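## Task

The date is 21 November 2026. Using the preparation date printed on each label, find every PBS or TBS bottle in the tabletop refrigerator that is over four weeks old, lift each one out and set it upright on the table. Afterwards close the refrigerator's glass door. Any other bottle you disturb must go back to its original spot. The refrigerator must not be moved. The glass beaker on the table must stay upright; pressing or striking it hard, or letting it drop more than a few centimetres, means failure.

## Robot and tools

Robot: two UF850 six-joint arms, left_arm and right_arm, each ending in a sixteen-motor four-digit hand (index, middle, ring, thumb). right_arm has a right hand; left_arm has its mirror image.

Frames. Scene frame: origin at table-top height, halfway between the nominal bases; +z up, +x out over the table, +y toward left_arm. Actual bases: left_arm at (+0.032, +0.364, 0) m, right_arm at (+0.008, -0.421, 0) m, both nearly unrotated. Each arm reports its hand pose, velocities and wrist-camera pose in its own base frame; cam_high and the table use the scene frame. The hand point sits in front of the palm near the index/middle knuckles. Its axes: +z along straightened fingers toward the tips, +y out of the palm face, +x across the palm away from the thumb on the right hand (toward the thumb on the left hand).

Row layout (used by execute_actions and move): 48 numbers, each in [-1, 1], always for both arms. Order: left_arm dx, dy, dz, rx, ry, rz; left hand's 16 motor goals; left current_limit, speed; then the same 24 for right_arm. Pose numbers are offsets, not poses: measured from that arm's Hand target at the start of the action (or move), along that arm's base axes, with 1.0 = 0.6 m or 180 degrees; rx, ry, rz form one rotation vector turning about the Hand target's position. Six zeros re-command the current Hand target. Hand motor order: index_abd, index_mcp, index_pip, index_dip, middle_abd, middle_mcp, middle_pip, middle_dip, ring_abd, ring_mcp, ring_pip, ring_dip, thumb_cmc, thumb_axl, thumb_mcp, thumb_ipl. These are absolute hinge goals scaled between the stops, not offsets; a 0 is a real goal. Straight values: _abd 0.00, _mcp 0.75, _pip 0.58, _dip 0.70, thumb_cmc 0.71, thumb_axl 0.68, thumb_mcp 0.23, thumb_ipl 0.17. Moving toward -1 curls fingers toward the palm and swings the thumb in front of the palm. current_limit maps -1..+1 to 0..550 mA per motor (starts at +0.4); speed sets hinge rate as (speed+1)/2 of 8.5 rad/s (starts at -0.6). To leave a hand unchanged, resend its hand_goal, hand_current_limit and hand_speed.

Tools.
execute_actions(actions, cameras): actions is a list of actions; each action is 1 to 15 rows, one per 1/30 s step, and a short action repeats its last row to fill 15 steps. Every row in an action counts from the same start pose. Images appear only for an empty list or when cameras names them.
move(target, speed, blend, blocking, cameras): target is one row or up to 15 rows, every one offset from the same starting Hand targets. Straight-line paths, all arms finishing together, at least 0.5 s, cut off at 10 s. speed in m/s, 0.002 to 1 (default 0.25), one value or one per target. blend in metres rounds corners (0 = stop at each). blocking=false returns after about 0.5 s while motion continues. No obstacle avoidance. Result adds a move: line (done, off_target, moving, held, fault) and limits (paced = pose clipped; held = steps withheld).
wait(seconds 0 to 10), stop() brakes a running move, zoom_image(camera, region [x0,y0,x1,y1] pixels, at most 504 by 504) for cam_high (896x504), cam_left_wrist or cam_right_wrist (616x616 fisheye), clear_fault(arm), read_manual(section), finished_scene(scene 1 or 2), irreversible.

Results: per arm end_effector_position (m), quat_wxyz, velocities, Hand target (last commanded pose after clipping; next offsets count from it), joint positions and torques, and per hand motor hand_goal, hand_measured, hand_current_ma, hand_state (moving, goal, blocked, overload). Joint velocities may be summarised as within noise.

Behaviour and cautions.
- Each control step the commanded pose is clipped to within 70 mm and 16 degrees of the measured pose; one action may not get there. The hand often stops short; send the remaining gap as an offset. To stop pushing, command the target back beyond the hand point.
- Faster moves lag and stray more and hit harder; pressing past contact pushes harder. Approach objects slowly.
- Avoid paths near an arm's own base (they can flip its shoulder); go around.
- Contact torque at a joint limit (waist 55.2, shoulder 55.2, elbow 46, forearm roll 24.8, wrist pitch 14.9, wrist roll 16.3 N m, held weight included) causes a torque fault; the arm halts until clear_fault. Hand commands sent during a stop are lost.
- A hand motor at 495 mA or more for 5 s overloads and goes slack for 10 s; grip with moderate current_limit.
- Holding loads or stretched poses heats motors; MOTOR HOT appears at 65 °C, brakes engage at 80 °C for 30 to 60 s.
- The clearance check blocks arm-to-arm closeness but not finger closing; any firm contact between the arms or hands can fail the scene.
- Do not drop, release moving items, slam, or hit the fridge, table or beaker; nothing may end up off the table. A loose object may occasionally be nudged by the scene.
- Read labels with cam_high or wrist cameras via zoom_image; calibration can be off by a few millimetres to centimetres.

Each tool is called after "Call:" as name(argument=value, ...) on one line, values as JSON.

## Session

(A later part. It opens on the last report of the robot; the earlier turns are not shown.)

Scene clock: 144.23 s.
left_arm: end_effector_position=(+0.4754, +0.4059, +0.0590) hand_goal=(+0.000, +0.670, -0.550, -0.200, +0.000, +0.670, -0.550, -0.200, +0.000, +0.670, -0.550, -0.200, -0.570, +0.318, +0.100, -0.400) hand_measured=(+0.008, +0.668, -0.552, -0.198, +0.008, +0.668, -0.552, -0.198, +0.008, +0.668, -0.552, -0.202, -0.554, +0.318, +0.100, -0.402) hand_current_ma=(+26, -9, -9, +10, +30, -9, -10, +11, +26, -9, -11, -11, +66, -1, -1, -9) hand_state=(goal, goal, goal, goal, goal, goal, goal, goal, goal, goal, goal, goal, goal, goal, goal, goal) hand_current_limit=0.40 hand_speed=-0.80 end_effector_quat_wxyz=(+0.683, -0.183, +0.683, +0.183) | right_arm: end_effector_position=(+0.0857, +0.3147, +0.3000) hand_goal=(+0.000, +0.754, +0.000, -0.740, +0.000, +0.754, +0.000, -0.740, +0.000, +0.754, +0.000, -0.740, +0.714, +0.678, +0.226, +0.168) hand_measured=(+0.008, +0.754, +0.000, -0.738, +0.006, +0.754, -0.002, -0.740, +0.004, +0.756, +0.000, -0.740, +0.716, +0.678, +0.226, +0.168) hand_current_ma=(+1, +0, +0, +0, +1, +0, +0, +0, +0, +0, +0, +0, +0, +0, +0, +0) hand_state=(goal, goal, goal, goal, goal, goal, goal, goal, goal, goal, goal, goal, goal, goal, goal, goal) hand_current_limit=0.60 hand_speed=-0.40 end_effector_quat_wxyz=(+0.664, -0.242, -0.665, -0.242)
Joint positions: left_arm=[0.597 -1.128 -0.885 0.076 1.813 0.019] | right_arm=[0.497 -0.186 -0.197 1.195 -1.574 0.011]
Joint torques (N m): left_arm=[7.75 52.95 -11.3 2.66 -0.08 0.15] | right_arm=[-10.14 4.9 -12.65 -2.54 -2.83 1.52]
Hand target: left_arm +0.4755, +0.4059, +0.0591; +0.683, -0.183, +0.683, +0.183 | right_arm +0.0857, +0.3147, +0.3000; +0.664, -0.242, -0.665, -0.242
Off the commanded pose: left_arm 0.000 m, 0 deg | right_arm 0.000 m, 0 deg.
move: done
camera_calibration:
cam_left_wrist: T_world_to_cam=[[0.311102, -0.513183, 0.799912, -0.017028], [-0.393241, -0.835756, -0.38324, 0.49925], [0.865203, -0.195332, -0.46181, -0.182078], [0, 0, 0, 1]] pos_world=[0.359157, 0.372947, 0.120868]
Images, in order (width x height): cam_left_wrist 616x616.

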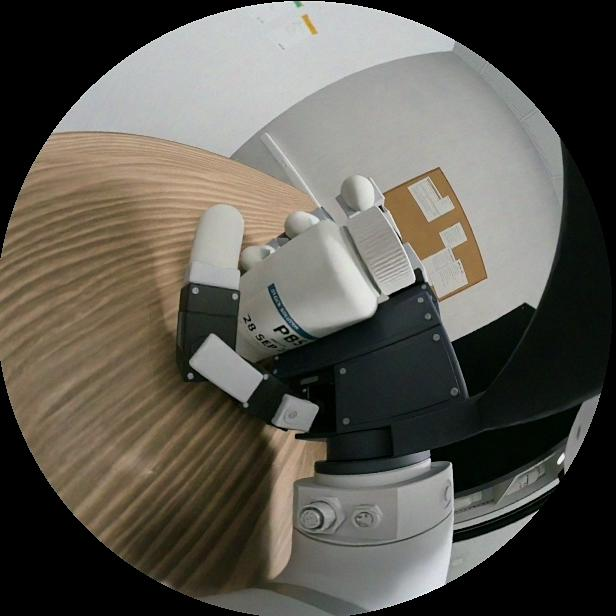

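Call:
move(target=[[0,0,0,0,0,0,0,0.8,-0.299,0.261,0,0.8,-0.299,0.261,0,0.8,-0.299,0.261,-0.571,0.317,0.449,-0.5,0.4,-0.5,0,0,0,0,0,0,0,0.754,0,-0.74,0,0.754,0,-0.74,0,0.754,0,-0.74,0.714,0.678,0.226,0.168,0.6,-0.4],[0.0117,-0.02,0,0,0,0,0,0.8,-0.299,0.261,0,0.8,-0.299,0.261,0,0.8,-0.299,0.261,-0.571,0.317,0.449,-0.5,0.4,-0.5,0,0,0,0,0,0,0,0.754,0,-0.74,0,0.754,0,-0.74,0,0.754,0,-0.74,0.714,0.678,0.226,0.168,0.6,-0.4],[0.0117,-0.02,0.4015,0,0,0,0,0.8,-0.299,0.261,0,0.8,-0.299,0.261,0,0.8,-0.299,0.261,-0.571,0.317,0.449,-0.5,0.4,-0.5,0,0,0,0,0,0,0,0.754,0,-0.74,0,0.754,0,-0.74,0,0.754,0,-0.74,0.714,0.678,0.226,0.168,0.6,-0.4]], speed=[0.05,0.05,0.2], blend=[0,0,0], cameras=["cam_left_wrist"])

Scene clock: 150.43 s.
left_arm: end_effector_position=(+0.4824, +0.3940, +0.2999) hand_goal=(+0.000, +0.800, -0.298, +0.262, +0.000, +0.800, -0.298, +0.262, +0.000, +0.800, -0.298, +0.262, -0.570, +0.318, +0.450, -0.500) hand_measured=(+0.008, +0.798, -0.300, +0.260, +0.008, +0.798, -0.300, +0.260, +0.008, +0.798, -0.300, +0.260, -0.554, +0.318, +0.450, -0.498) hand_current_ma=(+26, -9, -10, -10, +30, -9, -11, -11, +26, -9, -11, -11, +66, -1, +0, +14) hand_state=(goal, goal, goal, goal, goal, goal, goal, goal, goal, goal, goal, goal, goal, goal, goal, goal) hand_current_limit=0.40 hand_speed=-0.50 end_effector_quat_wxyz=(+0.683, -0.183, +0.683, +0.183) | right_arm: end_effector_position=(+0.0857, +0.3147, +0.3000) hand_goal=(+0.000, +0.754, +0.000, -0.740, +0.000, +0.754, +0.000, -0.740, +0.000, +0.754, +0.000, -0.740, +0.714, +0.678, +0.226, +0.168) hand_measured=(+0.008, +0.754, +0.000, -0.738, +0.006, +0.754, -0.002, -0.740, +0.004, +0.756, +0.000, -0.740, +0.716, +0.678, +0.226, +0.168) hand_current_ma=(+1, +0, +0, +0, +1, +0, +0, +0, +0, +0, +0, +0, +0, +0, +0, +0) hand_state=(goal, goal, goal, goal, goal, goal, goal, goal, goal, goal, goal, goal, goal, goal, goal, goal) hand_current_limit=0.60 hand_speed=-0.40 end_effector_quat_wxyz=(+0.664, -0.242, -0.665, -0.242)
Joint positions: left_arm=[0.562 -0.453 -0.634 0.039 1.39 -0.006] | right_arm=[0.497 -0.186 -0.197 1.195 -1.574 0.011]
Joint torques (N m): left_arm=[-7.03 53.3 -5.47 3.66 0.01 -1.34] | right_arm=[-9.68 5.87 -13.17 -2.85 -2.51 1.58]
Hand target: left_arm +0.4825, +0.3939, +0.3000; +0.683, -0.183, +0.683, +0.183 | right_arm +0.0857, +0.3147, +0.3000; +0.664, -0.242, -0.665, -0.242
Off the commanded pose: left_arm 0.000 m, 0 deg | right_arm 0.000 m, 0 deg.
move: done
camera_calibration:
cam_left_wrist: T_world_to_cam=[[0.311088, -0.513196, 0.799909, -0.218], [-0.393035, -0.835795, -0.383367, 0.584364], [0.865302, -0.195131, -0.46171, -0.0793527], [0, 0, 0, 1]] pos_world=[0.366157, 0.361047, 0.361768]
Images, in order (width x height): cam_left_wrist 616x616.

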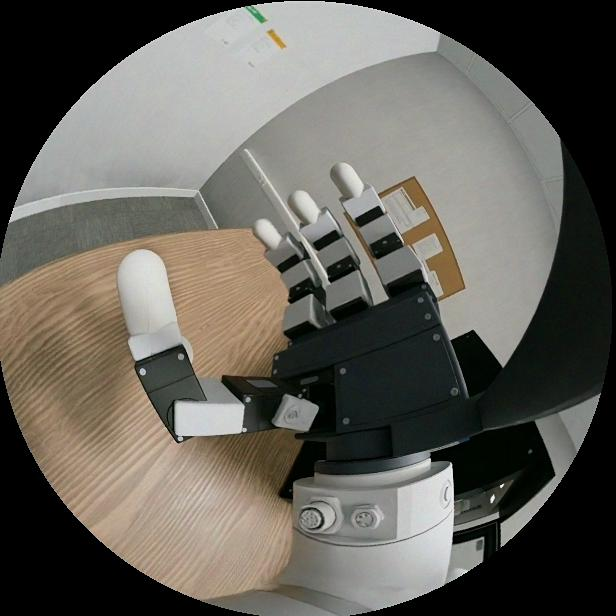

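Call:
move(target=[[-0.1942,-0.3148,0,0,0,-0.2778,0,0.3,-0.8,-0.72,0,0.3,-0.8,-0.72,0,0.3,-0.8,-0.72,-0.571,0.317,0.449,-0.5,0.4,-0.4,0,0,0,0,0,0,0,0.754,0,-0.74,0,0.754,0,-0.74,0,0.754,0,-0.74,0.714,0.678,0.226,0.168,0.6,-0.4],[-0.3558,-0.6407,0,0,0,-0.5833,0,0.3,-0.8,-0.72,0,0.3,-0.8,-0.72,0,0.3,-0.8,-0.72,-0.571,0.317,0.449,-0.5,0.4,-0.4,0,0,0,0,0,0,0,0.754,0,-0.74,0,0.754,0,-0.74,0,0.754,0,-0.74,0.714,0.678,0.226,0.168,0.6,-0.4],[-0.2092,-0.7357,-0.2383,0,0,-0.5833,0,0.3,-0.8,-0.72,0,0.3,-0.8,-0.72,0,0.3,-0.8,-0.72,-0.571,0.317,0.449,-0.5,0.4,-0.4,0,0,0,0,0,0,0,0.754,0,-0.74,0,0.754,0,-0.74,0,0.754,0,-0.74,0.714,0.678,0.226,0.168,0.6,-0.4]], speed=[0.35,0.3,0.15], blend=[0.03,0.02,0], cameras=["cam_left_wrist"])

Scene clock: 156.77 s.
left_arm: end_effector_position=(+0.3570, -0.0475, +0.1570) hand_goal=(+0.000, +0.300, -0.800, -0.720, +0.000, +0.300, -0.800, -0.720, +0.000, +0.300, -0.800, -0.720, -0.570, +0.318, +0.450, -0.500) hand_measured=(+0.006, +0.302, -0.798, -0.718, +0.006, +0.302, -0.798, -0.718, +0.006, +0.302, -0.798, -0.718, -0.554, +0.318, +0.450, -0.498) hand_current_ma=(+20, +9, +10, +10, +23, +9, +12, +11, +20, +9, +11, +11, +66, -1, +0, +14) hand_state=(goal, goal, goal, goal, goal, goal, goal, goal, goal, goal, goal, goal, goal, goal, goal, goal) hand_current_limit=0.40 hand_speed=-0.40 end_effector_quat_wxyz=(+0.561, +0.431, +0.561, -0.430) | right_arm: end_effector_position=(+0.0857, +0.3147, +0.3000) hand_goal=(+0.000, +0.754, +0.000, -0.740, +0.000, +0.754, +0.000, -0.740, +0.000, +0.754, +0.000, -0.740, +0.714, +0.678, +0.226, +0.168) hand_measured=(+0.008, +0.754, +0.000, -0.738, +0.006, +0.754, -0.002, -0.740, +0.004, +0.756, +0.000, -0.740, +0.716, +0.678, +0.226, +0.168) hand_current_ma=(+1, +0, +0, +0, +1, +0, +0, +0, +0, +0, +0, +0, +0, +0, +0, +0) hand_state=(goal, goal, goal, goal, goal, goal, goal, goal, goal, goal, goal, goal, goal, goal, goal, goal) hand_current_limit=0.60 hand_speed=-0.40 end_effector_quat_wxyz=(+0.664, -0.242, -0.665, -0.242)
Joint positions: left_arm=[0.581 -0.818 -0.427 1.868 1.451 0.374] | right_arm=[0.497 -0.186 -0.197 1.195 -1.574 0.011]
Joint torques (N m): left_arm=[-8.52 18.02 -10.61 -2.47 2.36 1.4] | right_arm=[-9.07 5.24 -12.54 -2.39 -2.11 1.51]
Hand target: left_arm +0.3570, -0.0475, +0.1570; +0.561, +0.431, +0.561, -0.430 | right_arm +0.0857, +0.3147, +0.3000; +0.664, -0.242, -0.665, -0.242
Off the commanded pose: left_arm 0.000 m, 0 deg | right_arm 0.000 m, 0 deg.
move: done
camera_calibration:
cam_left_wrist: T_world_to_cam=[[-0.576236, -0.167604, 0.799913, 0.0419345], [-0.705532, 0.596037, -0.383359, 0.290826], [-0.412525, -0.785269, -0.461708, 0.305217], [0, 0, 0, 1]] pos_world=[0.355261, 0.0733626, 0.218868]
Images, in order (width x height): cam_left_wrist 616x616.

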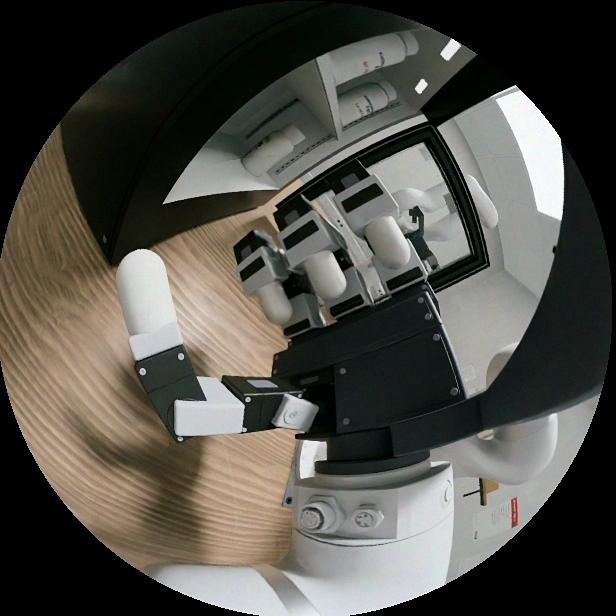

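Call:
zoom_image(camera="cam_left_wrist", region=[230, 110, 320, 190])

Call:
zoom_image(camera="cam_left_wrist", region=[320, 30, 430, 130])

Scaled by 5.600 from the camera's 616x616 image, which has a finer 880x880 frame.

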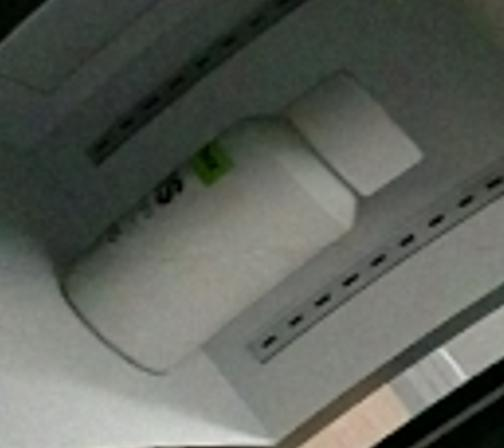

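Scaled by 4.582 from the camera's 616x616 image, which has a finer 880x880 frame.

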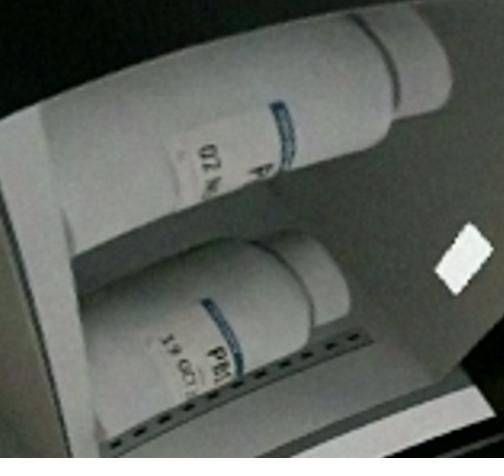

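Call:
zoom_image(camera="cam_left_wrist", region=[240, 125, 280, 165])

Scaled by 12.600 from the camera's 616x616 image, which has a finer 880x880 frame.

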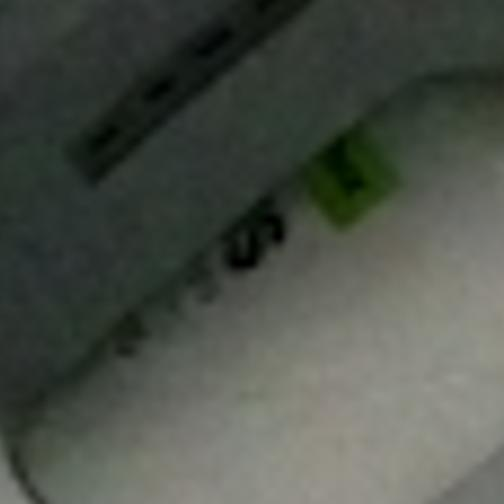

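Call:
move(target=[[-0.1467,0.095,0.2383,0,0,0,0,0.3,-0.8,-0.72,0,0.3,-0.8,-0.72,0,0.3,-0.8,-0.72,-0.571,0.317,0.449,-0.5,0.4,-0.4,0,0,0,0,0,0,0,0.754,0,-0.74,0,0.754,0,-0.74,0,0.754,0,-0.74,0.714,0.678,0.226,0.168,0.6,-0.4],[0.015,0.4208,0.2383,0,0,0.3056,0,0.3,-0.8,-0.72,0,0.3,-0.8,-0.72,0,0.3,-0.8,-0.72,-0.571,0.317,0.449,-0.5,0.4,-0.4,0,0,0,0,0,0,0,0.754,0,-0.74,0,0.754,0,-0.74,0,0.754,0,-0.74,0.714,0.678,0.226,0.168,0.6,-0.4],[0.0183,0.2185,0.8383,0,0,0.5833,0,0.3,-0.8,-0.72,0,0.3,-0.8,-0.72,0,0.3,-0.8,-0.72,-0.571,0.317,0.449,-0.5,0.4,-0.4,0,0,0,0,0,0,0,0.754,0,-0.74,0,0.754,0,-0.74,0,0.754,0,-0.74,0.714,0.678,0.226,0.168,0.6,-0.4],[-0.0733,-0.0258,0.8383,0,0,0.4833,0,0.3,-0.8,-0.72,0,0.3,-0.8,-0.72,0,0.3,-0.8,-0.72,-0.571,0.317,0.449,-0.5,0.4,-0.4,0,0,0,0,0,0,0,0.754,0,-0.74,0,0.754,0,-0.74,0,0.754,0,-0.74,0.714,0.678,0.226,0.168,0.6,-0.4],[-0.0617,-0.2758,0.505,-0.4211,0.3229,0.3229,0,0.3,-0.8,-0.72,0,0.3,-0.8,-0.72,0,0.3,-0.8,-0.72,-0.571,0.317,0.449,-0.5,0.4,-0.4,0,0,0,0,0,0,0,0.754,0,-0.74,0,0.754,0,-0.74,0,0.754,0,-0.74,0.714,0.678,0.226,0.168,0.6,-0.4]], speed=[0.25,0.4,0.4,0.3,0.35], blend=[0.02,0.04,0.03,0.03,0], cameras=["cam_left_wrist"])

Scene clock: 189.23 s.
left_arm: end_effector_position=(+0.3200, -0.2130, +0.4600) hand_goal=(+0.000, +0.300, -0.800, -0.720, +0.000, +0.300, -0.800, -0.720, +0.000, +0.300, -0.800, -0.720, -0.570, +0.318, +0.450, -0.500) hand_measured=(+0.002, +0.298, -0.798, -0.718, +0.004, +0.296, -0.798, -0.718, +0.004, +0.296, -0.798, -0.718, -0.568, +0.318, +0.450, -0.498) hand_current_ma=(+10, -12, +9, +10, +12, -13, +11, +11, +11, -14, +10, +11, +8, -1, +2, +14) hand_state=(goal, goal, goal, goal, goal, goal, goal, goal, goal, goal, goal, goal, goal, goal, goal, goal) hand_current_limit=0.40 hand_speed=-0.40 end_effector_quat_wxyz=(+0.500, -0.500, +0.500, -0.500) | right_arm: end_effector_position=(+0.0857, +0.3147, +0.3000) hand_goal=(+0.000, +0.754, +0.000, -0.740, +0.000, +0.754, +0.000, -0.740, +0.000, +0.754, +0.000, -0.740, +0.714, +0.678, +0.226, +0.168) hand_measured=(+0.008, +0.754, +0.000, -0.738, +0.006, +0.754, -0.002, -0.740, +0.004, +0.756, +0.000, -0.740, +0.716, +0.678, +0.226, +0.168) hand_current_ma=(+1, +0, +0, +0, +1, +0, +0, +0, +0, +0, +0, +0, +0, +0, +0, +0) hand_state=(goal, goal, goal, goal, goal, goal, goal, goal, goal, goal, goal, goal, goal, goal, goal, goal) hand_current_limit=0.60 hand_speed=-0.40 end_effector_quat_wxyz=(+0.664, -0.242, -0.665, -0.242)
Joint positions: left_arm=[-1.088 0.575 -0.327 -1.257 1.198 -0.728] | right_arm=[0.497 -0.186 -0.197 1.195 -1.574 0.011]
Joint torques (N m): left_arm=[-8.47 -13.91 -11.97 4.6 2.1 -1.38] | right_arm=[-9.76 4.96 -12.5 -2.18 -1.82 1.33]
Hand target: left_arm +0.3200, -0.2130, +0.4600; +0.500, -0.500, +0.500, -0.500 | right_arm +0.0857, +0.3147, +0.3000; +0.664, -0.242, -0.665, -0.242
Off the commanded pose: left_arm 0.000 m, 0 deg | right_arm 0.000 m, 0 deg.
move: done; limits=paced
camera_calibration:
cam_left_wrist: T_world_to_cam=[[0.0122304, 0.800525, 0.599175, -0.139275], [-0.757957, -0.383412, 0.527727, -0.131479], [0.65219, -0.460603, 0.602074, -0.460946], [0, 0, 0, 1]] pos_world=[0.202672, -0.151231, 0.430359]
Images, in order (width x height): cam_left_wrist 616x616.

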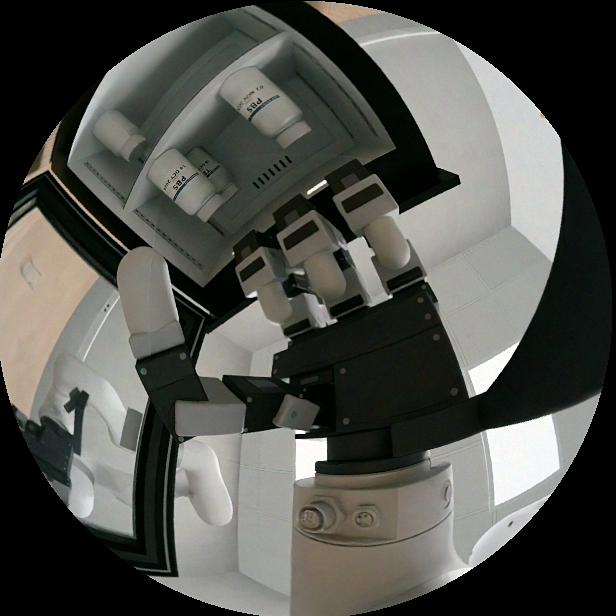

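Call:
zoom_image(camera="cam_left_wrist", region=[60, 0, 420, 320])

Call:
zoom_image(camera="cam_left_wrist", region=[80, 80, 280, 260])

Scaled by 1.400 from the camera's 616x616 image, which has a finer 880x880 frame.

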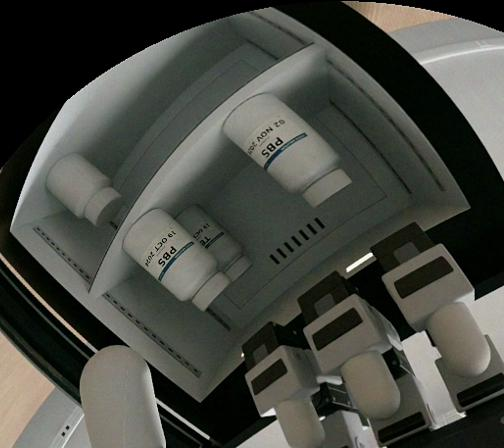

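Scaled by 2.520 from the camera's 616x616 image, which has a finer 880x880 frame.

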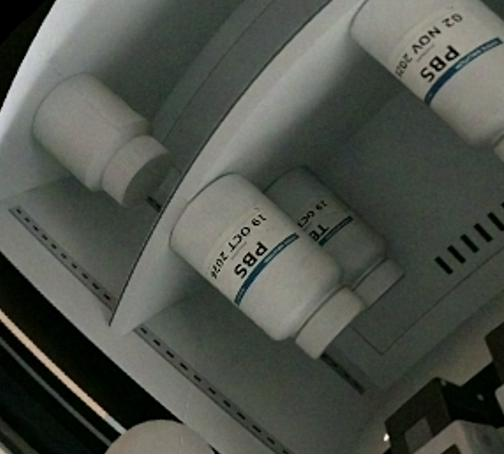

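Call:
move(target=[[-0.0167,-0.0558,-0.0883,0,0,0,0,0.3,-0.8,-0.72,0,0.3,-0.8,-0.72,0,0.3,-0.8,-0.72,-0.571,0.678,0.506,-0.481,0.4,-0.3,0,0,0,0,0,0,0,0.754,0,-0.74,0,0.754,0,-0.74,0,0.754,0,-0.74,0.714,0.678,0.226,0.168,0.6,-0.4],[-0.0333,-0.1117,-0.1767,0,0,0,0,0.754,0.576,0.696,0,0.754,0.576,0.696,0,0.754,0.576,0.696,-0.571,0.678,0.506,-0.481,0.4,-0.3,0,0,0,0,0,0,0,0.754,0,-0.74,0,0.754,0,-0.74,0,0.754,0,-0.74,0.714,0.678,0.226,0.168,0.6,-0.4]], speed=0.2, blend=[0.01,0], cameras=["cam_left_wrist"])

Scene clock: 208.57 s.
left_arm: end_effector_position=(+0.3000, -0.2800, +0.3540) hand_goal=(+0.000, +0.754, +0.576, +0.696, +0.000, +0.754, +0.576, +0.696, +0.000, +0.754, +0.576, +0.696, -0.570, +0.678, +0.506, -0.480) hand_measured=(+0.002, +0.736, +0.568, +0.692, +0.004, +0.736, +0.568, +0.692, +0.004, +0.736, +0.568, +0.692, -0.568, +0.676, +0.502, -0.482) hand_current_ma=(+10, -79, -30, -13, +12, -85, -35, -14, +10, -87, -33, -14, +6, -9, -17, -7) hand_state=(goal, goal, goal, goal, goal, goal, goal, goal, goal, goal, goal, goal, goal, goal, goal, goal) hand_current_limit=0.40 hand_speed=-0.30 end_effector_quat_wxyz=(+0.500, -0.500, +0.500, -0.500) | right_arm: end_effector_position=(+0.0857, +0.3147, +0.3000) hand_goal=(+0.000, +0.754, +0.000, -0.740, +0.000, +0.754, +0.000, -0.740, +0.000, +0.754, +0.000, -0.740, +0.714, +0.678, +0.226, +0.168) hand_measured=(+0.008, +0.754, +0.000, -0.738, +0.006, +0.754, -0.002, -0.740, +0.004, +0.756, +0.000, -0.740, +0.716, +0.678, +0.226, +0.168) hand_current_ma=(+1, +0, +0, +0, +1, +0, +0, +0, +0, +0, +0, +0, +0, +0, +0, +0) hand_state=(goal, goal, goal, goal, goal, goal, goal, goal, goal, goal, goal, goal, goal, goal, goal, goal) hand_current_limit=0.60 hand_speed=-0.40 end_effector_quat_wxyz=(+0.664, -0.242, -0.665, -0.242)
Joint positions: left_arm=[-1.27 0.15 -0.324 -1.302 1.436 -1.116] | right_arm=[0.497 -0.186 -0.197 1.195 -1.574 0.011]
Joint torques (N m): left_arm=[-7.34 -1.52 -23.81 -2.07 1.39 -1.47] | right_arm=[-9.41 5.45 -13.39 -2.54 -1.55 1.38]
Hand target: left_arm +0.3000, -0.2800, +0.3540; +0.500, -0.500, +0.500, -0.500 | right_arm +0.0857, +0.3147, +0.3000; +0.664, -0.242, -0.665, -0.242
Off the commanded pose: left_arm 0.000 m, 0 deg | right_arm 0.000 m, 0 deg.
move: done
camera_calibration:
cam_left_wrist: T_world_to_cam=[[0.0120859, 0.800498, 0.599214, -0.0218762], [-0.757995, -0.383499, 0.52761, -0.116286], [0.652149, -0.460578, 0.602138, -0.415016], [0, 0, 0, 1]] pos_world=[0.182772, -0.218231, 0.324359]
Images, in order (width x height): cam_left_wrist 616x616.

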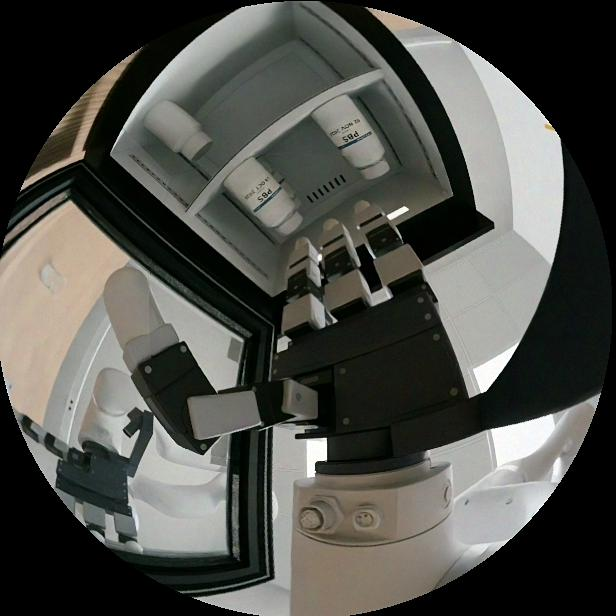

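Call:
zoom_image(camera="cam_left_wrist", region=[180, 60, 480, 320])

Scaled by 1.680 from the camera's 616x616 image, which has a finer 880x880 frame.

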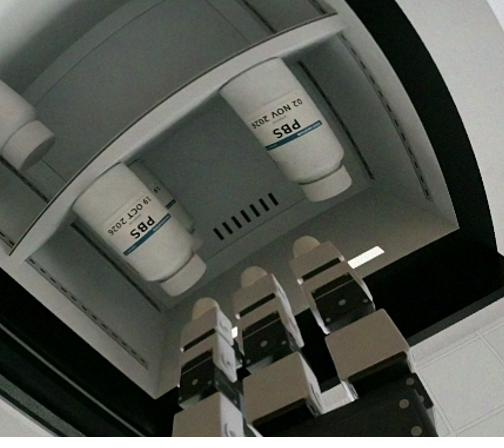

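Call:
move(target=[[-0.0353,-0.0723,-0.1583,0,0,-0.0556,0,0.754,0.576,0.696,0,0.754,0.576,0.696,0,0.754,0.576,0.696,-0.571,0.678,-0.73,0.168,0.4,-0.3,0,0,0,0,0,0,0,0.754,0,-0.74,0,0.754,0,-0.74,0,0.754,0,-0.74,0.714,0.678,0.226,0.168,0.6,-0.4],[-0.0353,-0.0723,-0.1583,0,0,-0.0556,0,0.754,0.576,0.696,0,1,1,1,-0.25,0.754,0.576,0.696,-0.85,0.678,-0.84,0.168,0.4,-0.3,0,0,0,0,0,0,0,0.754,0,-0.74,0,0.754,0,-0.74,0,0.754,0,-0.74,0.714,0.678,0.226,0.168,0.6,-0.4]], speed=0.15, blend=[0,0], cameras=["cam_left_wrist"])

Scene clock: 218.07 s.
left_arm: end_effector_position=(+0.2788, -0.3234, +0.2590) hand_goal=(+0.000, +0.754, +0.576, +0.696, +0.000, +1.000, +1.000, +1.000, -0.250, +0.754, +0.576, +0.696, -0.850, +0.678, -0.840, +0.168) hand_measured=(+0.002, +0.736, +0.568, +0.692, +0.004, +0.984, +0.994, +0.996, -0.246, +0.736, +0.568, +0.692, -0.846, +0.678, -0.830, +0.168) hand_current_ma=(+9, -79, -30, -13, +11, -76, -25, -12, +10, -87, -33, -14, +17, -3, +54, -4) hand_state=(goal, goal, goal, goal, goal, goal, goal, goal, goal, goal, goal, goal, goal, goal, goal, goal) hand_current_limit=0.40 hand_speed=-0.30 end_effector_quat_wxyz=(+0.455, -0.455, +0.541, -0.542) | right_arm: end_effector_position=(+0.0857, +0.3147, +0.3000) hand_goal=(+0.000, +0.754, +0.000, -0.740, +0.000, +0.754, +0.000, -0.740, +0.000, +0.754, +0.000, -0.740, +0.714, +0.678, +0.226, +0.168) hand_measured=(+0.008, +0.754, +0.000, -0.738, +0.006, +0.754, -0.002, -0.740, +0.004, +0.756, +0.000, -0.740, +0.716, +0.678, +0.226, +0.168) hand_current_ma=(+1, +0, +0, +0, +1, +0, +0, +0, +0, +0, +0, +0, +0, +0, +0, +0) hand_state=(goal, goal, goal, goal, goal, goal, goal, goal, goal, goal, goal, goal, goal, goal, goal, goal) hand_current_limit=0.60 hand_speed=-0.40 end_effector_quat_wxyz=(+0.664, -0.242, -0.665, -0.242)
Joint positions: left_arm=[-1.325 -0.178 -0.303 -1.154 1.52 -1.456] | right_arm=[0.497 -0.186 -0.197 1.195 -1.574 0.011]
Joint torques (N m): left_arm=[-4.1 7.25 -21.44 3.56 2.13 -1.59] | right_arm=[-9.53 4.06 -13.3 -2.39 -1.42 1.31]
Hand target: left_arm +0.2788, -0.3234, +0.2590; +0.455, -0.455, +0.541, -0.542 | right_arm +0.0857, +0.3147, +0.3000; +0.664, -0.242, -0.665, -0.242
Off the commanded pose: left_arm 0.000 m, 0 deg | right_arm 0.000 m, 0 deg.
move: done
camera_calibration:
cam_left_wrist: T_world_to_cam=[[0.151087, 0.786198, 0.59922, 0.0266573], [-0.813099, -0.245897, 0.52764, -0.0390144], [0.562177, -0.566945, 0.602105, -0.373269], [0, 0, 0, 1]] pos_world=[0.174093, -0.242175, 0.229359]
Images, in order (width x height): cam_left_wrist 616x616.

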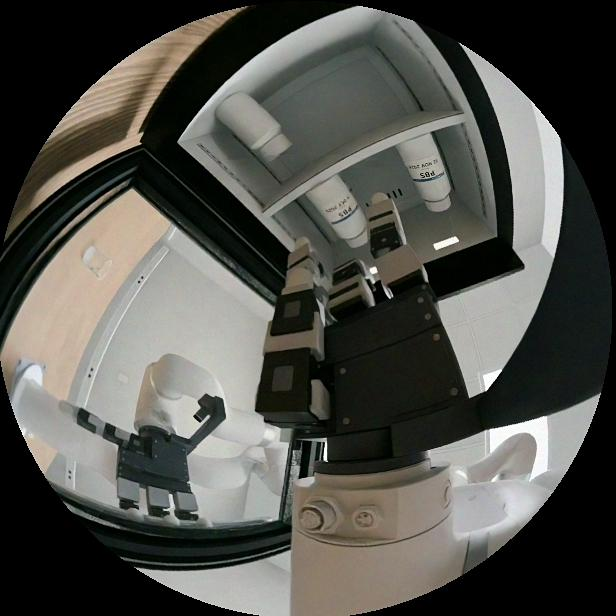

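Call:
move(target=[0.1150,-0.0203,0,0,0,0,0,0.754,0.576,0.696,0,1,1,1,-0.25,0.754,0.576,0.696,-0.85,0.678,-0.84,0.168,0.4,-0.3,0,0,0,0,0,0,0,0.754,0,-0.74,0,0.754,0,-0.74,0,0.754,0,-0.74,0.714,0.678,0.226,0.168,0.6,-0.4], speed=0.1, cameras=["cam_left_wrist"])

Call:
zoom_image(camera="cam_left_wrist", region=[250, 130, 430, 310])

Scene clock: 219.83 s.
left_arm: end_effector_position=(+0.3478, -0.3355, +0.2590) hand_goal=(+0.000, +0.754, +0.576, +0.696, +0.000, +1.000, +1.000, +1.000, -0.250, +0.754, +0.576, +0.696, -0.850, +0.678, -0.840, +0.168) hand_measured=(+0.002, +0.736, +0.568, +0.692, +0.004, +0.984, +0.994, +0.996, -0.248, +0.736, +0.568, +0.692, -0.846, +0.678, -0.830, +0.168) hand_current_ma=(+9, -79, -30, -13, +11, -76, -25, -12, +10, -87, -33, -14, +17, -3, +54, -4) hand_state=(goal, goal, goal, goal, goal, goal, goal, goal, goal, goal, goal, goal, goal, goal, goal, goal) hand_current_limit=0.40 hand_speed=-0.30 end_effector_quat_wxyz=(+0.455, -0.455, +0.541, -0.542) | right_arm: end_effector_position=(+0.0857, +0.3147, +0.3000) hand_goal=(+0.000, +0.754, +0.000, -0.740, +0.000, +0.754, +0.000, -0.740, +0.000, +0.754, +0.000, -0.740, +0.714, +0.678, +0.226, +0.168) hand_measured=(+0.008, +0.754, +0.000, -0.738, +0.006, +0.754, -0.002, -0.740, +0.004, +0.756, +0.000, -0.740, +0.716, +0.678, +0.226, +0.168) hand_current_ma=(+1, +0, +0, +0, +1, +0, +0, +0, +0, +0, +0, +0, +0, +0, +0, +0) hand_state=(goal, goal, goal, goal, goal, goal, goal, goal, goal, goal, goal, goal, goal, goal, goal, goal) hand_current_limit=0.60 hand_speed=-0.40 end_effector_quat_wxyz=(+0.664, -0.242, -0.665, -0.242)
Joint positions: left_arm=[-1.115 -0.243 -0.395 -0.946 1.482 -1.448] | right_arm=[0.497 -0.186 -0.197 1.195 -1.574 0.011]
Joint torques (N m): left_arm=[7.79 10.63 -21.71 2.8 0.02 0.15] | right_arm=[-9.45 5.28 -12.7 -2.28 -1.36 1.27]
Hand target: left_arm +0.3478, -0.3356, +0.2590; +0.455, -0.455, +0.541, -0.542 | right_arm +0.0857, +0.3147, +0.3000; +0.664, -0.242, -0.665, -0.242
Off the commanded pose: left_arm 0.000 m, 0 deg | right_arm 0.000 m, 0 deg.
move: done
camera_calibration:
cam_left_wrist: T_world_to_cam=[[0.151094, 0.786109, 0.599336, 0.0257729], [-0.81305, -0.246019, 0.527659, 0.0140425], [0.562246, -0.567016, 0.601974, -0.41898], [0, 0, 0, 1]] pos_world=[0.243093, -0.254374, 0.229359]
Images, in order (width x height): cam_left_wrist 616x616.

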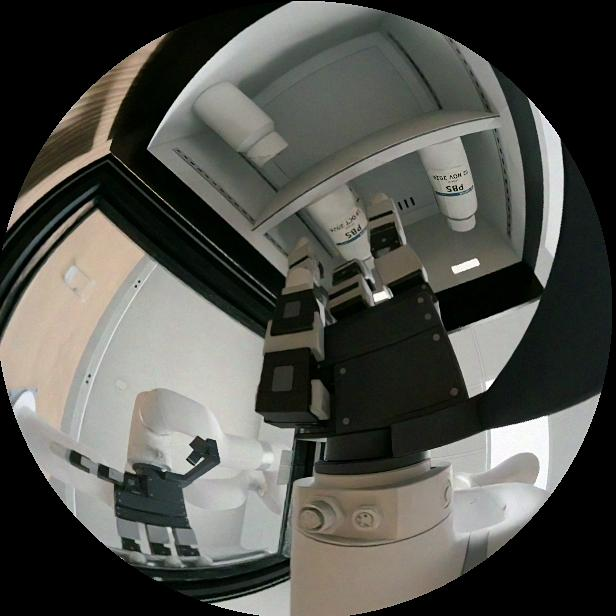

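Scaled by 2.800 from the camera's 616x616 image, which has a finer 880x880 frame.

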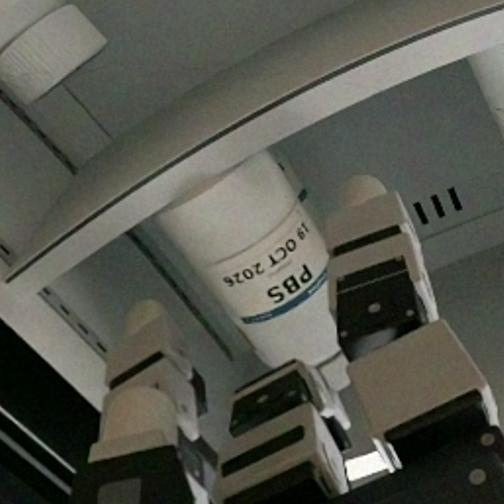

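Call:
move(target=[0.0808,-0.0145,0,0,0,0,0,0.754,0.576,0.696,0,1,1,1,-0.25,0.754,0.576,0.696,-0.85,0.678,-0.84,0.168,0.4,-0.3,0,0,0,0,0,0,0,0.754,0,-0.74,0,0.754,0,-0.74,0,0.754,0,-0.74,0.714,0.678,0.226,0.168,0.6,-0.4], speed=0.06, cameras=["cam_left_wrist"])

Call:
zoom_image(camera="cam_left_wrist", region=[250, 130, 430, 310])

Scene clock: 222.07 s.
left_arm: end_effector_position=(+0.3962, -0.3442, +0.2590) hand_goal=(+0.000, +0.754, +0.576, +0.696, +0.000, +1.000, +1.000, +1.000, -0.250, +0.754, +0.576, +0.696, -0.850, +0.678, -0.840, +0.168) hand_measured=(+0.002, +0.736, +0.568, +0.692, +0.002, +0.994, +1.000, +0.998, -0.248, +0.736, +0.568, +0.692, -0.846, +0.678, -0.830, +0.168) hand_current_ma=(+9, -79, -30, -13, +7, -29, +0, -5, +10, -87, -33, -14, +17, -3, +54, -4) hand_state=(goal, goal, goal, goal, goal, goal, goal, goal, goal, goal, goal, goal, goal, goal, goal, goal) hand_current_limit=0.40 hand_speed=-0.30 end_effector_quat_wxyz=(+0.455, -0.455, +0.541, -0.542) | right_arm: end_effector_position=(+0.0857, +0.3147, +0.3000) hand_goal=(+0.000, +0.754, +0.000, -0.740, +0.000, +0.754, +0.000, -0.740, +0.000, +0.754, +0.000, -0.740, +0.714, +0.678, +0.226, +0.168) hand_measured=(+0.008, +0.754, +0.000, -0.738, +0.006, +0.754, -0.002, -0.740, +0.004, +0.756, +0.000, -0.740, +0.716, +0.678, +0.226, +0.168) hand_current_ma=(+1, +0, +0, +0, +1, +0, +0, +0, +0, +0, +0, +0, +0, +0, +0, +0) hand_state=(goal, goal, goal, goal, goal, goal, goal, goal, goal, goal, goal, goal, goal, goal, goal, goal) hand_current_limit=0.60 hand_speed=-0.40 end_effector_quat_wxyz=(+0.664, -0.242, -0.665, -0.242)
Joint positions: left_arm=[-0.997 -0.299 -0.477 -0.831 1.45 -1.44] | right_arm=[0.497 -0.186 -0.197 1.195 -1.574 0.011]
Joint torques (N m): left_arm=[6.74 12.78 -22.05 4.32 -0.12 0.99] | right_arm=[-9.09 5.44 -12.84 -2.19 -1.29 1.29]
Hand target: left_arm +0.3963, -0.3443, +0.2590; +0.455, -0.455, +0.541, -0.542 | right_arm +0.0857, +0.3147, +0.3000; +0.664, -0.242, -0.665, -0.242
Off the commanded pose: left_arm 0.000 m, 0 deg | right_arm 0.000 m, 0 deg.
move: done
camera_calibration:
cam_left_wrist: T_world_to_cam=[[0.151126, 0.786222, 0.599179, 0.0253558], [-0.813045, -0.245897, 0.527725, 0.0512692], [0.562245, -0.566912, 0.602072, -0.451121], [0, 0, 0, 1]] pos_world=[0.291493, -0.263075, 0.229359]
Images, in order (width x height): cam_left_wrist 616x616.

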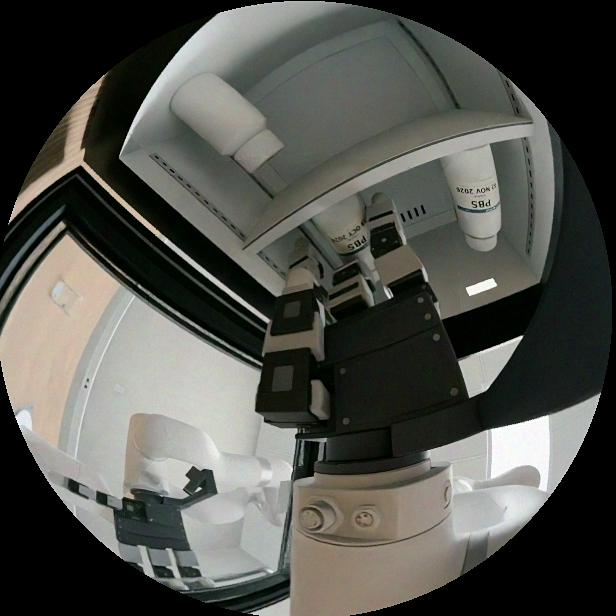

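Scaled by 2.800 from the camera's 616x616 image, which has a finer 880x880 frame.

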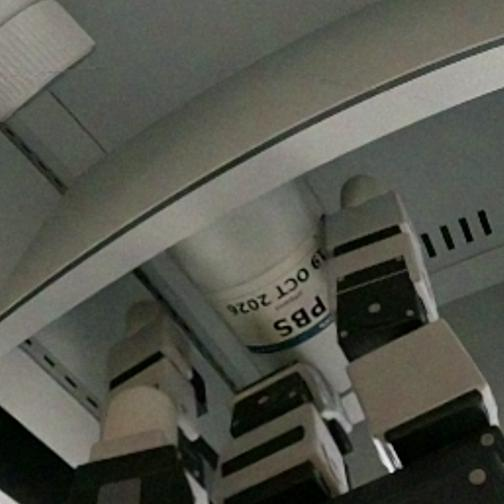

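Call:
move(target=[0,0,0,0,0,0,-0.2,0.754,0.576,0.696,0,1,1,1,0.15,0.754,0.576,0.696,-0.85,0.678,-0.84,0.168,0.4,-0.7,0,0,0,0,0,0,0,0.754,0,-0.74,0,0.754,0,-0.74,0,0.754,0,-0.74,0.714,0.678,0.226,0.168,0.6,-0.4], speed=0.06, cameras=["cam_left_wrist"])

Call:
zoom_image(camera="cam_left_wrist", region=[250, 130, 430, 310])

Scene clock: 223.50 s.
left_arm: end_effector_position=(+0.3963, -0.3443, +0.2590) hand_goal=(-0.200, +0.754, +0.576, +0.696, +0.000, +1.000, +1.000, +1.000, +0.150, +0.754, +0.576, +0.696, -0.850, +0.678, -0.840, +0.168) hand_measured=(-0.148, +0.736, +0.568, +0.692, +0.002, +0.994, +1.000, +0.998, -0.036, +0.736, +0.568, +0.694, -0.846, +0.678, -0.830, +0.168) hand_current_ma=(+208, -79, -30, -12, +8, -28, +0, -5, -385, -87, -30, -9, +17, -2, +54, -4) hand_state=(blocked, goal, goal, goal, goal, goal, goal, goal, blocked, goal, goal, goal, goal, goal, goal, goal) hand_current_limit=0.40 hand_speed=-0.70 end_effector_quat_wxyz=(+0.455, -0.455, +0.541, -0.542) | right_arm: end_effector_position=(+0.0857, +0.3147, +0.3000) hand_goal=(+0.000, +0.754, +0.000, -0.740, +0.000, +0.754, +0.000, -0.740, +0.000, +0.754, +0.000, -0.740, +0.714, +0.678, +0.226, +0.168) hand_measured=(+0.008, +0.754, +0.000, -0.738, +0.006, +0.754, -0.002, -0.740, +0.004, +0.756, +0.000, -0.740, +0.716, +0.678, +0.226, +0.168) hand_current_ma=(+1, +0, +0, +0, +1, +0, +0, +0, +0, +0, +0, +0, +0, +0, +0, +0) hand_state=(goal, goal, goal, goal, goal, goal, goal, goal, goal, goal, goal, goal, goal, goal, goal, goal) hand_current_limit=0.60 hand_speed=-0.40 end_effector_quat_wxyz=(+0.664, -0.242, -0.665, -0.242)
Joint positions: left_arm=[-0.997 -0.299 -0.477 -0.831 1.45 -1.44] | right_arm=[0.497 -0.186 -0.197 1.195 -1.574 0.011]
Joint torques (N m): left_arm=[5.13 12.88 -21.99 2.11 0.11 1.09] | right_arm=[-10.26 5.38 -13.31 -2.21 -1.17 1.34]
Hand target: left_arm +0.3963, -0.3443, +0.2590; +0.455, -0.455, +0.541, -0.542 | right_arm +0.0857, +0.3147, +0.3000; +0.664, -0.242, -0.665, -0.242
Off the commanded pose: left_arm 0.000 m, 0 deg | right_arm 0.000 m, 0 deg.
move: done
camera_calibration:
cam_left_wrist: T_world_to_cam=[[0.151126, 0.786222, 0.599179, 0.0253407], [-0.813045, -0.245897, 0.527725, 0.0513505], [0.562245, -0.566912, 0.602072, -0.451177], [0, 0, 0, 1]] pos_world=[0.291593, -0.263075, 0.229359]
Images, in order (width x height): cam_left_wrist 616x616.

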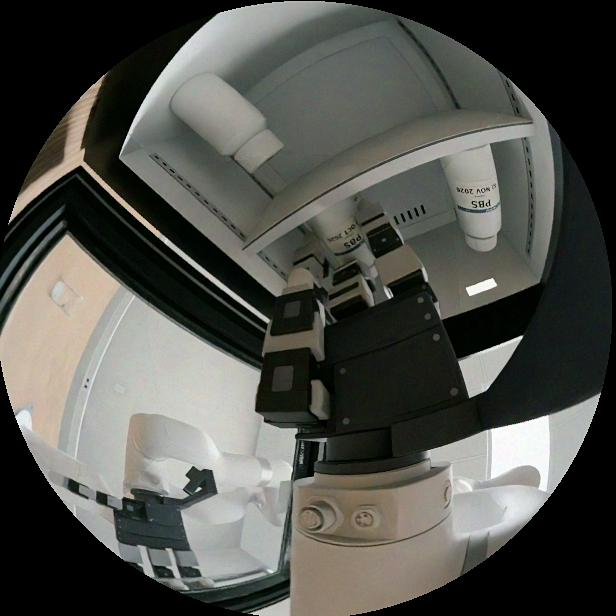

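Scaled by 2.800 from the camera's 616x616 image, which has a finer 880x880 frame.

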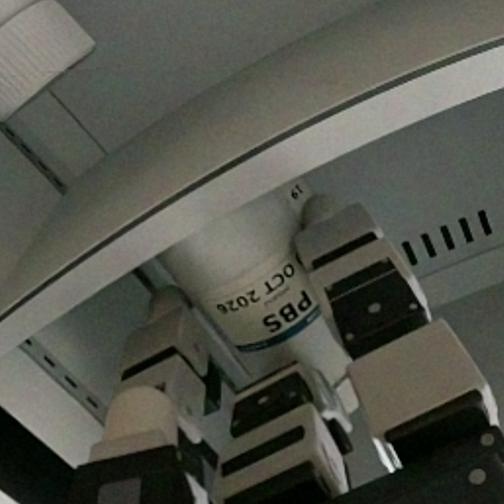

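Call:
move(target=[-0.0383,0.075,0,0,0,0,-0.25,0.754,0.576,0.696,0,1,1,1,0.15,0.754,0.576,0.696,-0.85,0.678,-0.84,0.168,0.4,-0.7,0,0,0,0,0,0,0,0.754,0,-0.74,0,0.754,0,-0.74,0,0.754,0,-0.74,0.714,0.678,0.226,0.168,0.6,-0.4], speed=0.05, cameras=["cam_left_wrist"])

Call:
zoom_image(camera="cam_left_wrist", region=[250, 130, 430, 310])

Scene clock: 225.83 s.
left_arm: end_effector_position=(+0.3733, -0.2993, +0.2590) hand_goal=(-0.250, +0.754, +0.576, +0.696, +0.000, +1.000, +1.000, +1.000, +0.150, +0.754, +0.576, +0.696, -0.850, +0.678, -0.840, +0.168) hand_measured=(-0.148, +0.738, +0.570, +0.694, +0.002, +0.994, +1.000, +0.998, -0.036, +0.736, +0.570, +0.694, -0.846, +0.678, -0.830, +0.168) hand_current_ma=(+385, -75, -24, -10, +8, -28, +0, -5, -385, -83, -23, -9, +17, -2, +53, -4) hand_state=(blocked, goal, goal, goal, goal, goal, goal, goal, blocked, goal, goal, goal, goal, goal, goal, goal) hand_current_limit=0.40 hand_speed=-0.70 end_effector_quat_wxyz=(+0.455, -0.455, +0.541, -0.542) | right_arm: end_effector_position=(+0.0857, +0.3147, +0.3000) hand_goal=(+0.000, +0.754, +0.000, -0.740, +0.000, +0.754, +0.000, -0.740, +0.000, +0.754, +0.000, -0.740, +0.714, +0.678, +0.226, +0.168) hand_measured=(+0.008, +0.754, +0.000, -0.738, +0.006, +0.754, -0.002, -0.740, +0.004, +0.756, +0.000, -0.740, +0.716, +0.678, +0.226, +0.168) hand_current_ma=(+1, +0, +0, +0, +1, +0, +0, +0, +0, +0, +0, +0, +0, +0, +0, +0) hand_state=(goal, goal, goal, goal, goal, goal, goal, goal, goal, goal, goal, goal, goal, goal, goal, goal) hand_current_limit=0.60 hand_speed=-0.40 end_effector_quat_wxyz=(+0.664, -0.242, -0.665, -0.242)
Joint positions: left_arm=[-0.979 -0.209 -0.346 -0.81 1.476 -1.472] | right_arm=[0.497 -0.186 -0.197 1.195 -1.574 0.011]
Joint torques (N m): left_arm=[6.64 41.19 -3.41 3.65 2.75 -1.39] | right_arm=[-8.61 4.52 -12.99 -2.29 -1.02 1.32]
Hand target: left_arm +0.3733, -0.2993, +0.2590; +0.455, -0.455, +0.541, -0.542 | right_arm +0.0857, +0.3147, +0.3000; +0.664, -0.242, -0.665, -0.242
Off the commanded pose: left_arm 0.000 m, 0 deg | right_arm 0.000 m, 0 deg.
move: done
camera_calibration:
cam_left_wrist: T_world_to_cam=[[0.151126, 0.786222, 0.599179, -0.00656344], [-0.813045, -0.245897, 0.527725, 0.0437158], [0.562245, -0.566912, 0.602072, -0.412735], [0, 0, 0, 1]] pos_world=[0.268593, -0.218075, 0.229359]
Images, in order (width x height): cam_left_wrist 616x616.

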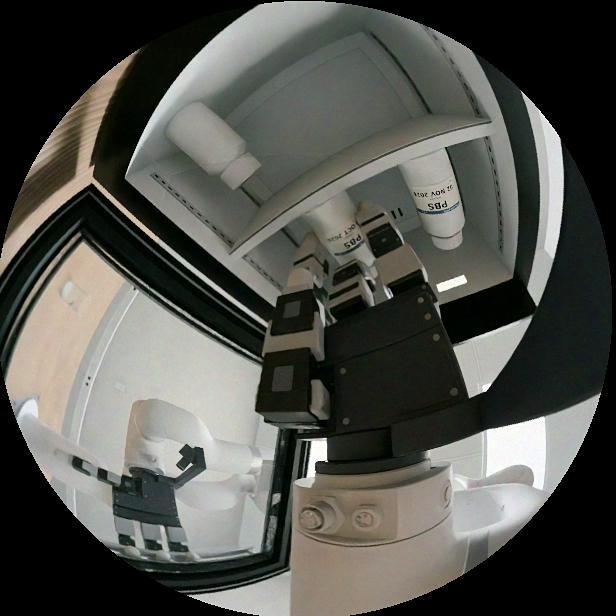

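Scaled by 2.800 from the camera's 616x616 image, which has a finer 880x880 frame.

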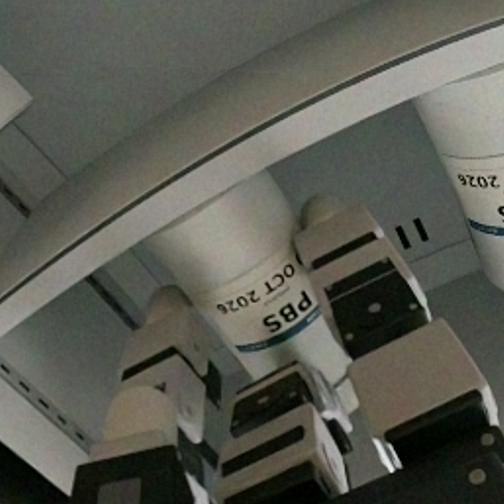

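Call:
move(target=[[0,0,0,0,0,0,0.06,0.754,0.576,0.696,0,1,1,1,-0.25,0.754,0.576,0.696,-0.85,0.678,-0.84,0.168,0.4,-0.5,0,0,0,0,0,0,0,0.754,0,-0.74,0,0.754,0,-0.74,0,0.754,0,-0.74,0.714,0.678,0.226,0.168,0.6,-0.4],[-0.1642,0.029,0,0,0,0,0,0.76,0.576,0.696,0,0.76,0.576,0.696,0,0.76,0.576,0.696,-0.571,0.317,0.449,-0.589,0.4,-0.3,0,0,0,0,0,0,0,0.754,0,-0.74,0,0.754,0,-0.74,0,0.754,0,-0.74,0.714,0.678,0.226,0.168,0.6,-0.4],[-0.1330,0.2062,0.1442,0.4924,-0.0868,0,0,0.76,0.576,0.696,0,0.76,0.576,0.696,0,0.76,0.576,0.696,-0.571,0.317,0.449,-0.589,0.4,-0.3,0,0,0,0,0,0,0,0.754,0,-0.74,0,0.754,0,-0.74,0,0.754,0,-0.74,0.714,0.678,0.226,0.168,0.6,-0.4]], speed=[0.1,0.12,0.3], blend=[0,0,0], cameras=["cam_left_wrist"])

Scene clock: 233.17 s.
left_arm: end_effector_position=(+0.2935, -0.1755, +0.3455) hand_goal=(+0.000, +0.760, +0.576, +0.696, +0.000, +0.760, +0.576, +0.696, +0.000, +0.760, +0.576, +0.696, -0.570, +0.318, +0.450, -0.588) hand_measured=(+0.002, +0.758, +0.574, +0.694, +0.002, +0.758, +0.576, +0.698, +0.002, +0.758, +0.574, +0.694, -0.564, +0.320, +0.450, -0.586) hand_current_ma=(+10, -9, -10, -10, +8, -10, +0, +9, +5, -10, -11, -9, +25, +9, -1, +14) hand_state=(goal, goal, goal, goal, goal, goal, goal, goal, goal, goal, goal, goal, goal, goal, goal, goal) hand_current_limit=0.40 hand_speed=-0.30 end_effector_quat_wxyz=(+0.705, +0.062, +0.704, -0.062) | right_arm: end_effector_position=(+0.0857, +0.3147, +0.3000) hand_goal=(+0.000, +0.754, +0.000, -0.740, +0.000, +0.754, +0.000, -0.740, +0.000, +0.754, +0.000, -0.740, +0.714, +0.678, +0.226, +0.168) hand_measured=(+0.008, +0.754, +0.000, -0.738, +0.006, +0.754, -0.002, -0.740, +0.004, +0.756, +0.000, -0.740, +0.716, +0.678, +0.226, +0.168) hand_current_ma=(+1, +0, +0, +0, +1, +0, +0, +0, +0, +0, +0, +0, +0, +0, +0, +0) hand_state=(goal, goal, goal, goal, goal, goal, goal, goal, goal, goal, goal, goal, goal, goal, goal, goal) hand_current_limit=0.60 hand_speed=-0.40 end_effector_quat_wxyz=(+0.664, -0.242, -0.665, -0.242)
Joint positions: left_arm=[-1.297 0.013 -0.195 -1.131 1.482 0.187] | right_arm=[0.497 -0.186 -0.197 1.195 -1.574 0.011]
Joint torques (N m): left_arm=[7.99 33.01 -4.32 3.62 -0.07 1.42] | right_arm=[-8.38 5.39 -12.52 -2.05 -0.7 1.36]
Hand target: left_arm +0.2935, -0.1755, +0.3455; +0.705, +0.062, +0.704, -0.062 | right_arm +0.0857, +0.3147, +0.3000; +0.664, -0.242, -0.665, -0.242
Off the commanded pose: left_arm 0.000 m, 0 deg | right_arm 0.000 m, 0 deg.
move: done
camera_calibration:
cam_left_wrist: T_world_to_cam=[[-0.0919258, -0.592248, 0.800495, -0.383758], [-0.838109, -0.388078, -0.383366, 0.260777], [0.537702, -0.706143, -0.460694, 0.000215849], [0, 0, 0, 1]] pos_world=[0.183166, -0.125926, 0.407269]
Images, in order (width x height): cam_left_wrist 616x616.

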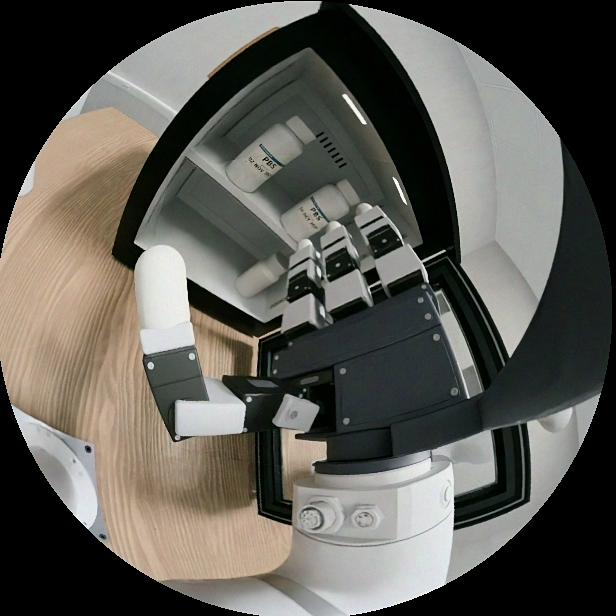

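Call:
zoom_image(camera="cam_left_wrist", region=[220, 100, 420, 300])

Scaled by 2.520 from the camera's 616x616 image, which has a finer 880x880 frame.

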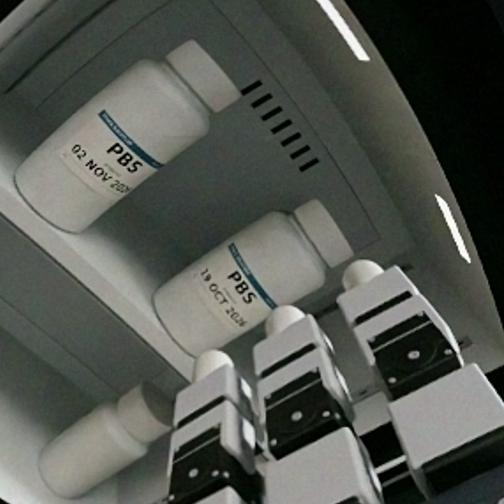

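Call:
move(target=[[0.005,-0.0898,0,0,0,0,0,0.76,0.576,0.696,0,0.76,0.576,0.696,0,0.76,0.576,0.696,-0.571,0.317,0.449,-0.589,0.4,-0.3,0,0,0,0,0,0,0,0.754,0,-0.74,0,0.754,0,-0.74,0,0.754,0,-0.74,0.714,0.678,0.226,0.168,0.6,-0.4],[0.2267,-0.1290,0,0,0,0,0,0.76,0.576,0.043,0,0.76,0.576,0.043,0,0.76,0.576,0.043,-0.571,0.317,0.449,-0.589,0.4,-0.3,0,0,0,0,0,0,0,0.754,0,-0.74,0,0.754,0,-0.74,0,0.754,0,-0.74,0.714,0.678,0.226,0.168,0.6,-0.4]], speed=[0.15,0.1], blend=[0.01,0], cameras=["cam_left_wrist"])

Scene clock: 238.63 s.
left_arm: end_effector_position=(+0.4295, -0.2529, +0.3455) hand_goal=(+0.000, +0.760, +0.576, +0.044, +0.000, +0.760, +0.576, +0.044, +0.000, +0.760, +0.576, +0.044, -0.570, +0.318, +0.450, -0.588) hand_measured=(+0.002, +0.758, +0.574, +0.046, +0.002, +0.758, +0.576, +0.046, +0.002, +0.758, +0.574, +0.046, -0.564, +0.320, +0.450, -0.586) hand_current_ma=(+10, -6, -9, +10, +8, -6, +0, +11, +5, -7, -10, +11, +26, +9, +0, +14) hand_state=(goal, goal, goal, goal, goal, goal, goal, goal, goal, goal, goal, goal, goal, goal, goal, goal) hand_current_limit=0.40 hand_speed=-0.30 end_effector_quat_wxyz=(+0.705, +0.062, +0.704, -0.062) | right_arm: end_effector_position=(+0.0857, +0.3147, +0.3000) hand_goal=(+0.000, +0.754, +0.000, -0.740, +0.000, +0.754, +0.000, -0.740, +0.000, +0.754, +0.000, -0.740, +0.714, +0.678, +0.226, +0.168) hand_measured=(+0.008, +0.754, +0.000, -0.738, +0.006, +0.754, -0.002, -0.740, +0.004, +0.756, +0.000, -0.740, +0.716, +0.678, +0.226, +0.168) hand_current_ma=(+1, +0, +0, +0, +1, +0, +0, +0, +0, +0, +0, +0, +0, +0, +0, +0) hand_state=(goal, goal, goal, goal, goal, goal, goal, goal, goal, goal, goal, goal, goal, goal, goal, goal) hand_current_limit=0.60 hand_speed=-0.40 end_effector_quat_wxyz=(+0.664, -0.242, -0.665, -0.242)
Joint positions: left_arm=[-0.985 -0.266 -0.529 -0.827 1.391 0.193] | right_arm=[0.497 -0.186 -0.197 1.195 -1.574 0.011]
Joint torques (N m): left_arm=[7.89 12.21 -23.82 3.71 -0.09 -1.38] | right_arm=[-7.66 5.17 -12.53 -2.11 -0.47 1.3]
Hand target: left_arm +0.4295, -0.2529, +0.3455; +0.705, +0.062, +0.704, -0.062 | right_arm +0.0857, +0.3147, +0.3000; +0.664, -0.242, -0.665, -0.242
Off the commanded pose: left_arm 0.000 m, 0 deg | right_arm 0.000 m, 0 deg.
move: done
camera_calibration:
cam_left_wrist: T_world_to_cam=[[-0.0918568, -0.592206, 0.800534, -0.417116], [-0.838161, -0.388072, -0.383257, 0.344779], [0.537632, -0.706181, -0.460717, -0.127597], [0, 0, 0, 1]] pos_world=[0.319266, -0.203326, 0.407268]
Images, in order (width x height): cam_left_wrist 616x616.

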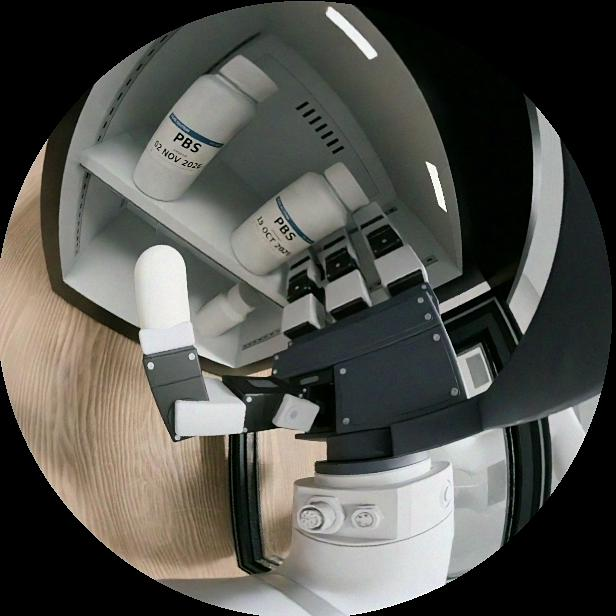

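Call:
zoom_image(camera="cam_left_wrist", region=[210, 140, 430, 360])

Scaled by 2.291 from the camera's 616x616 image, which has a finer 880x880 frame.

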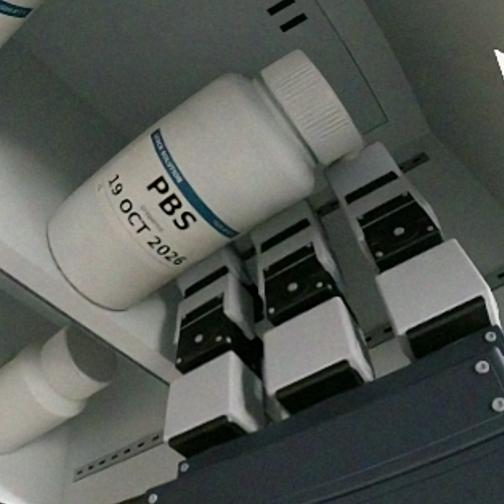

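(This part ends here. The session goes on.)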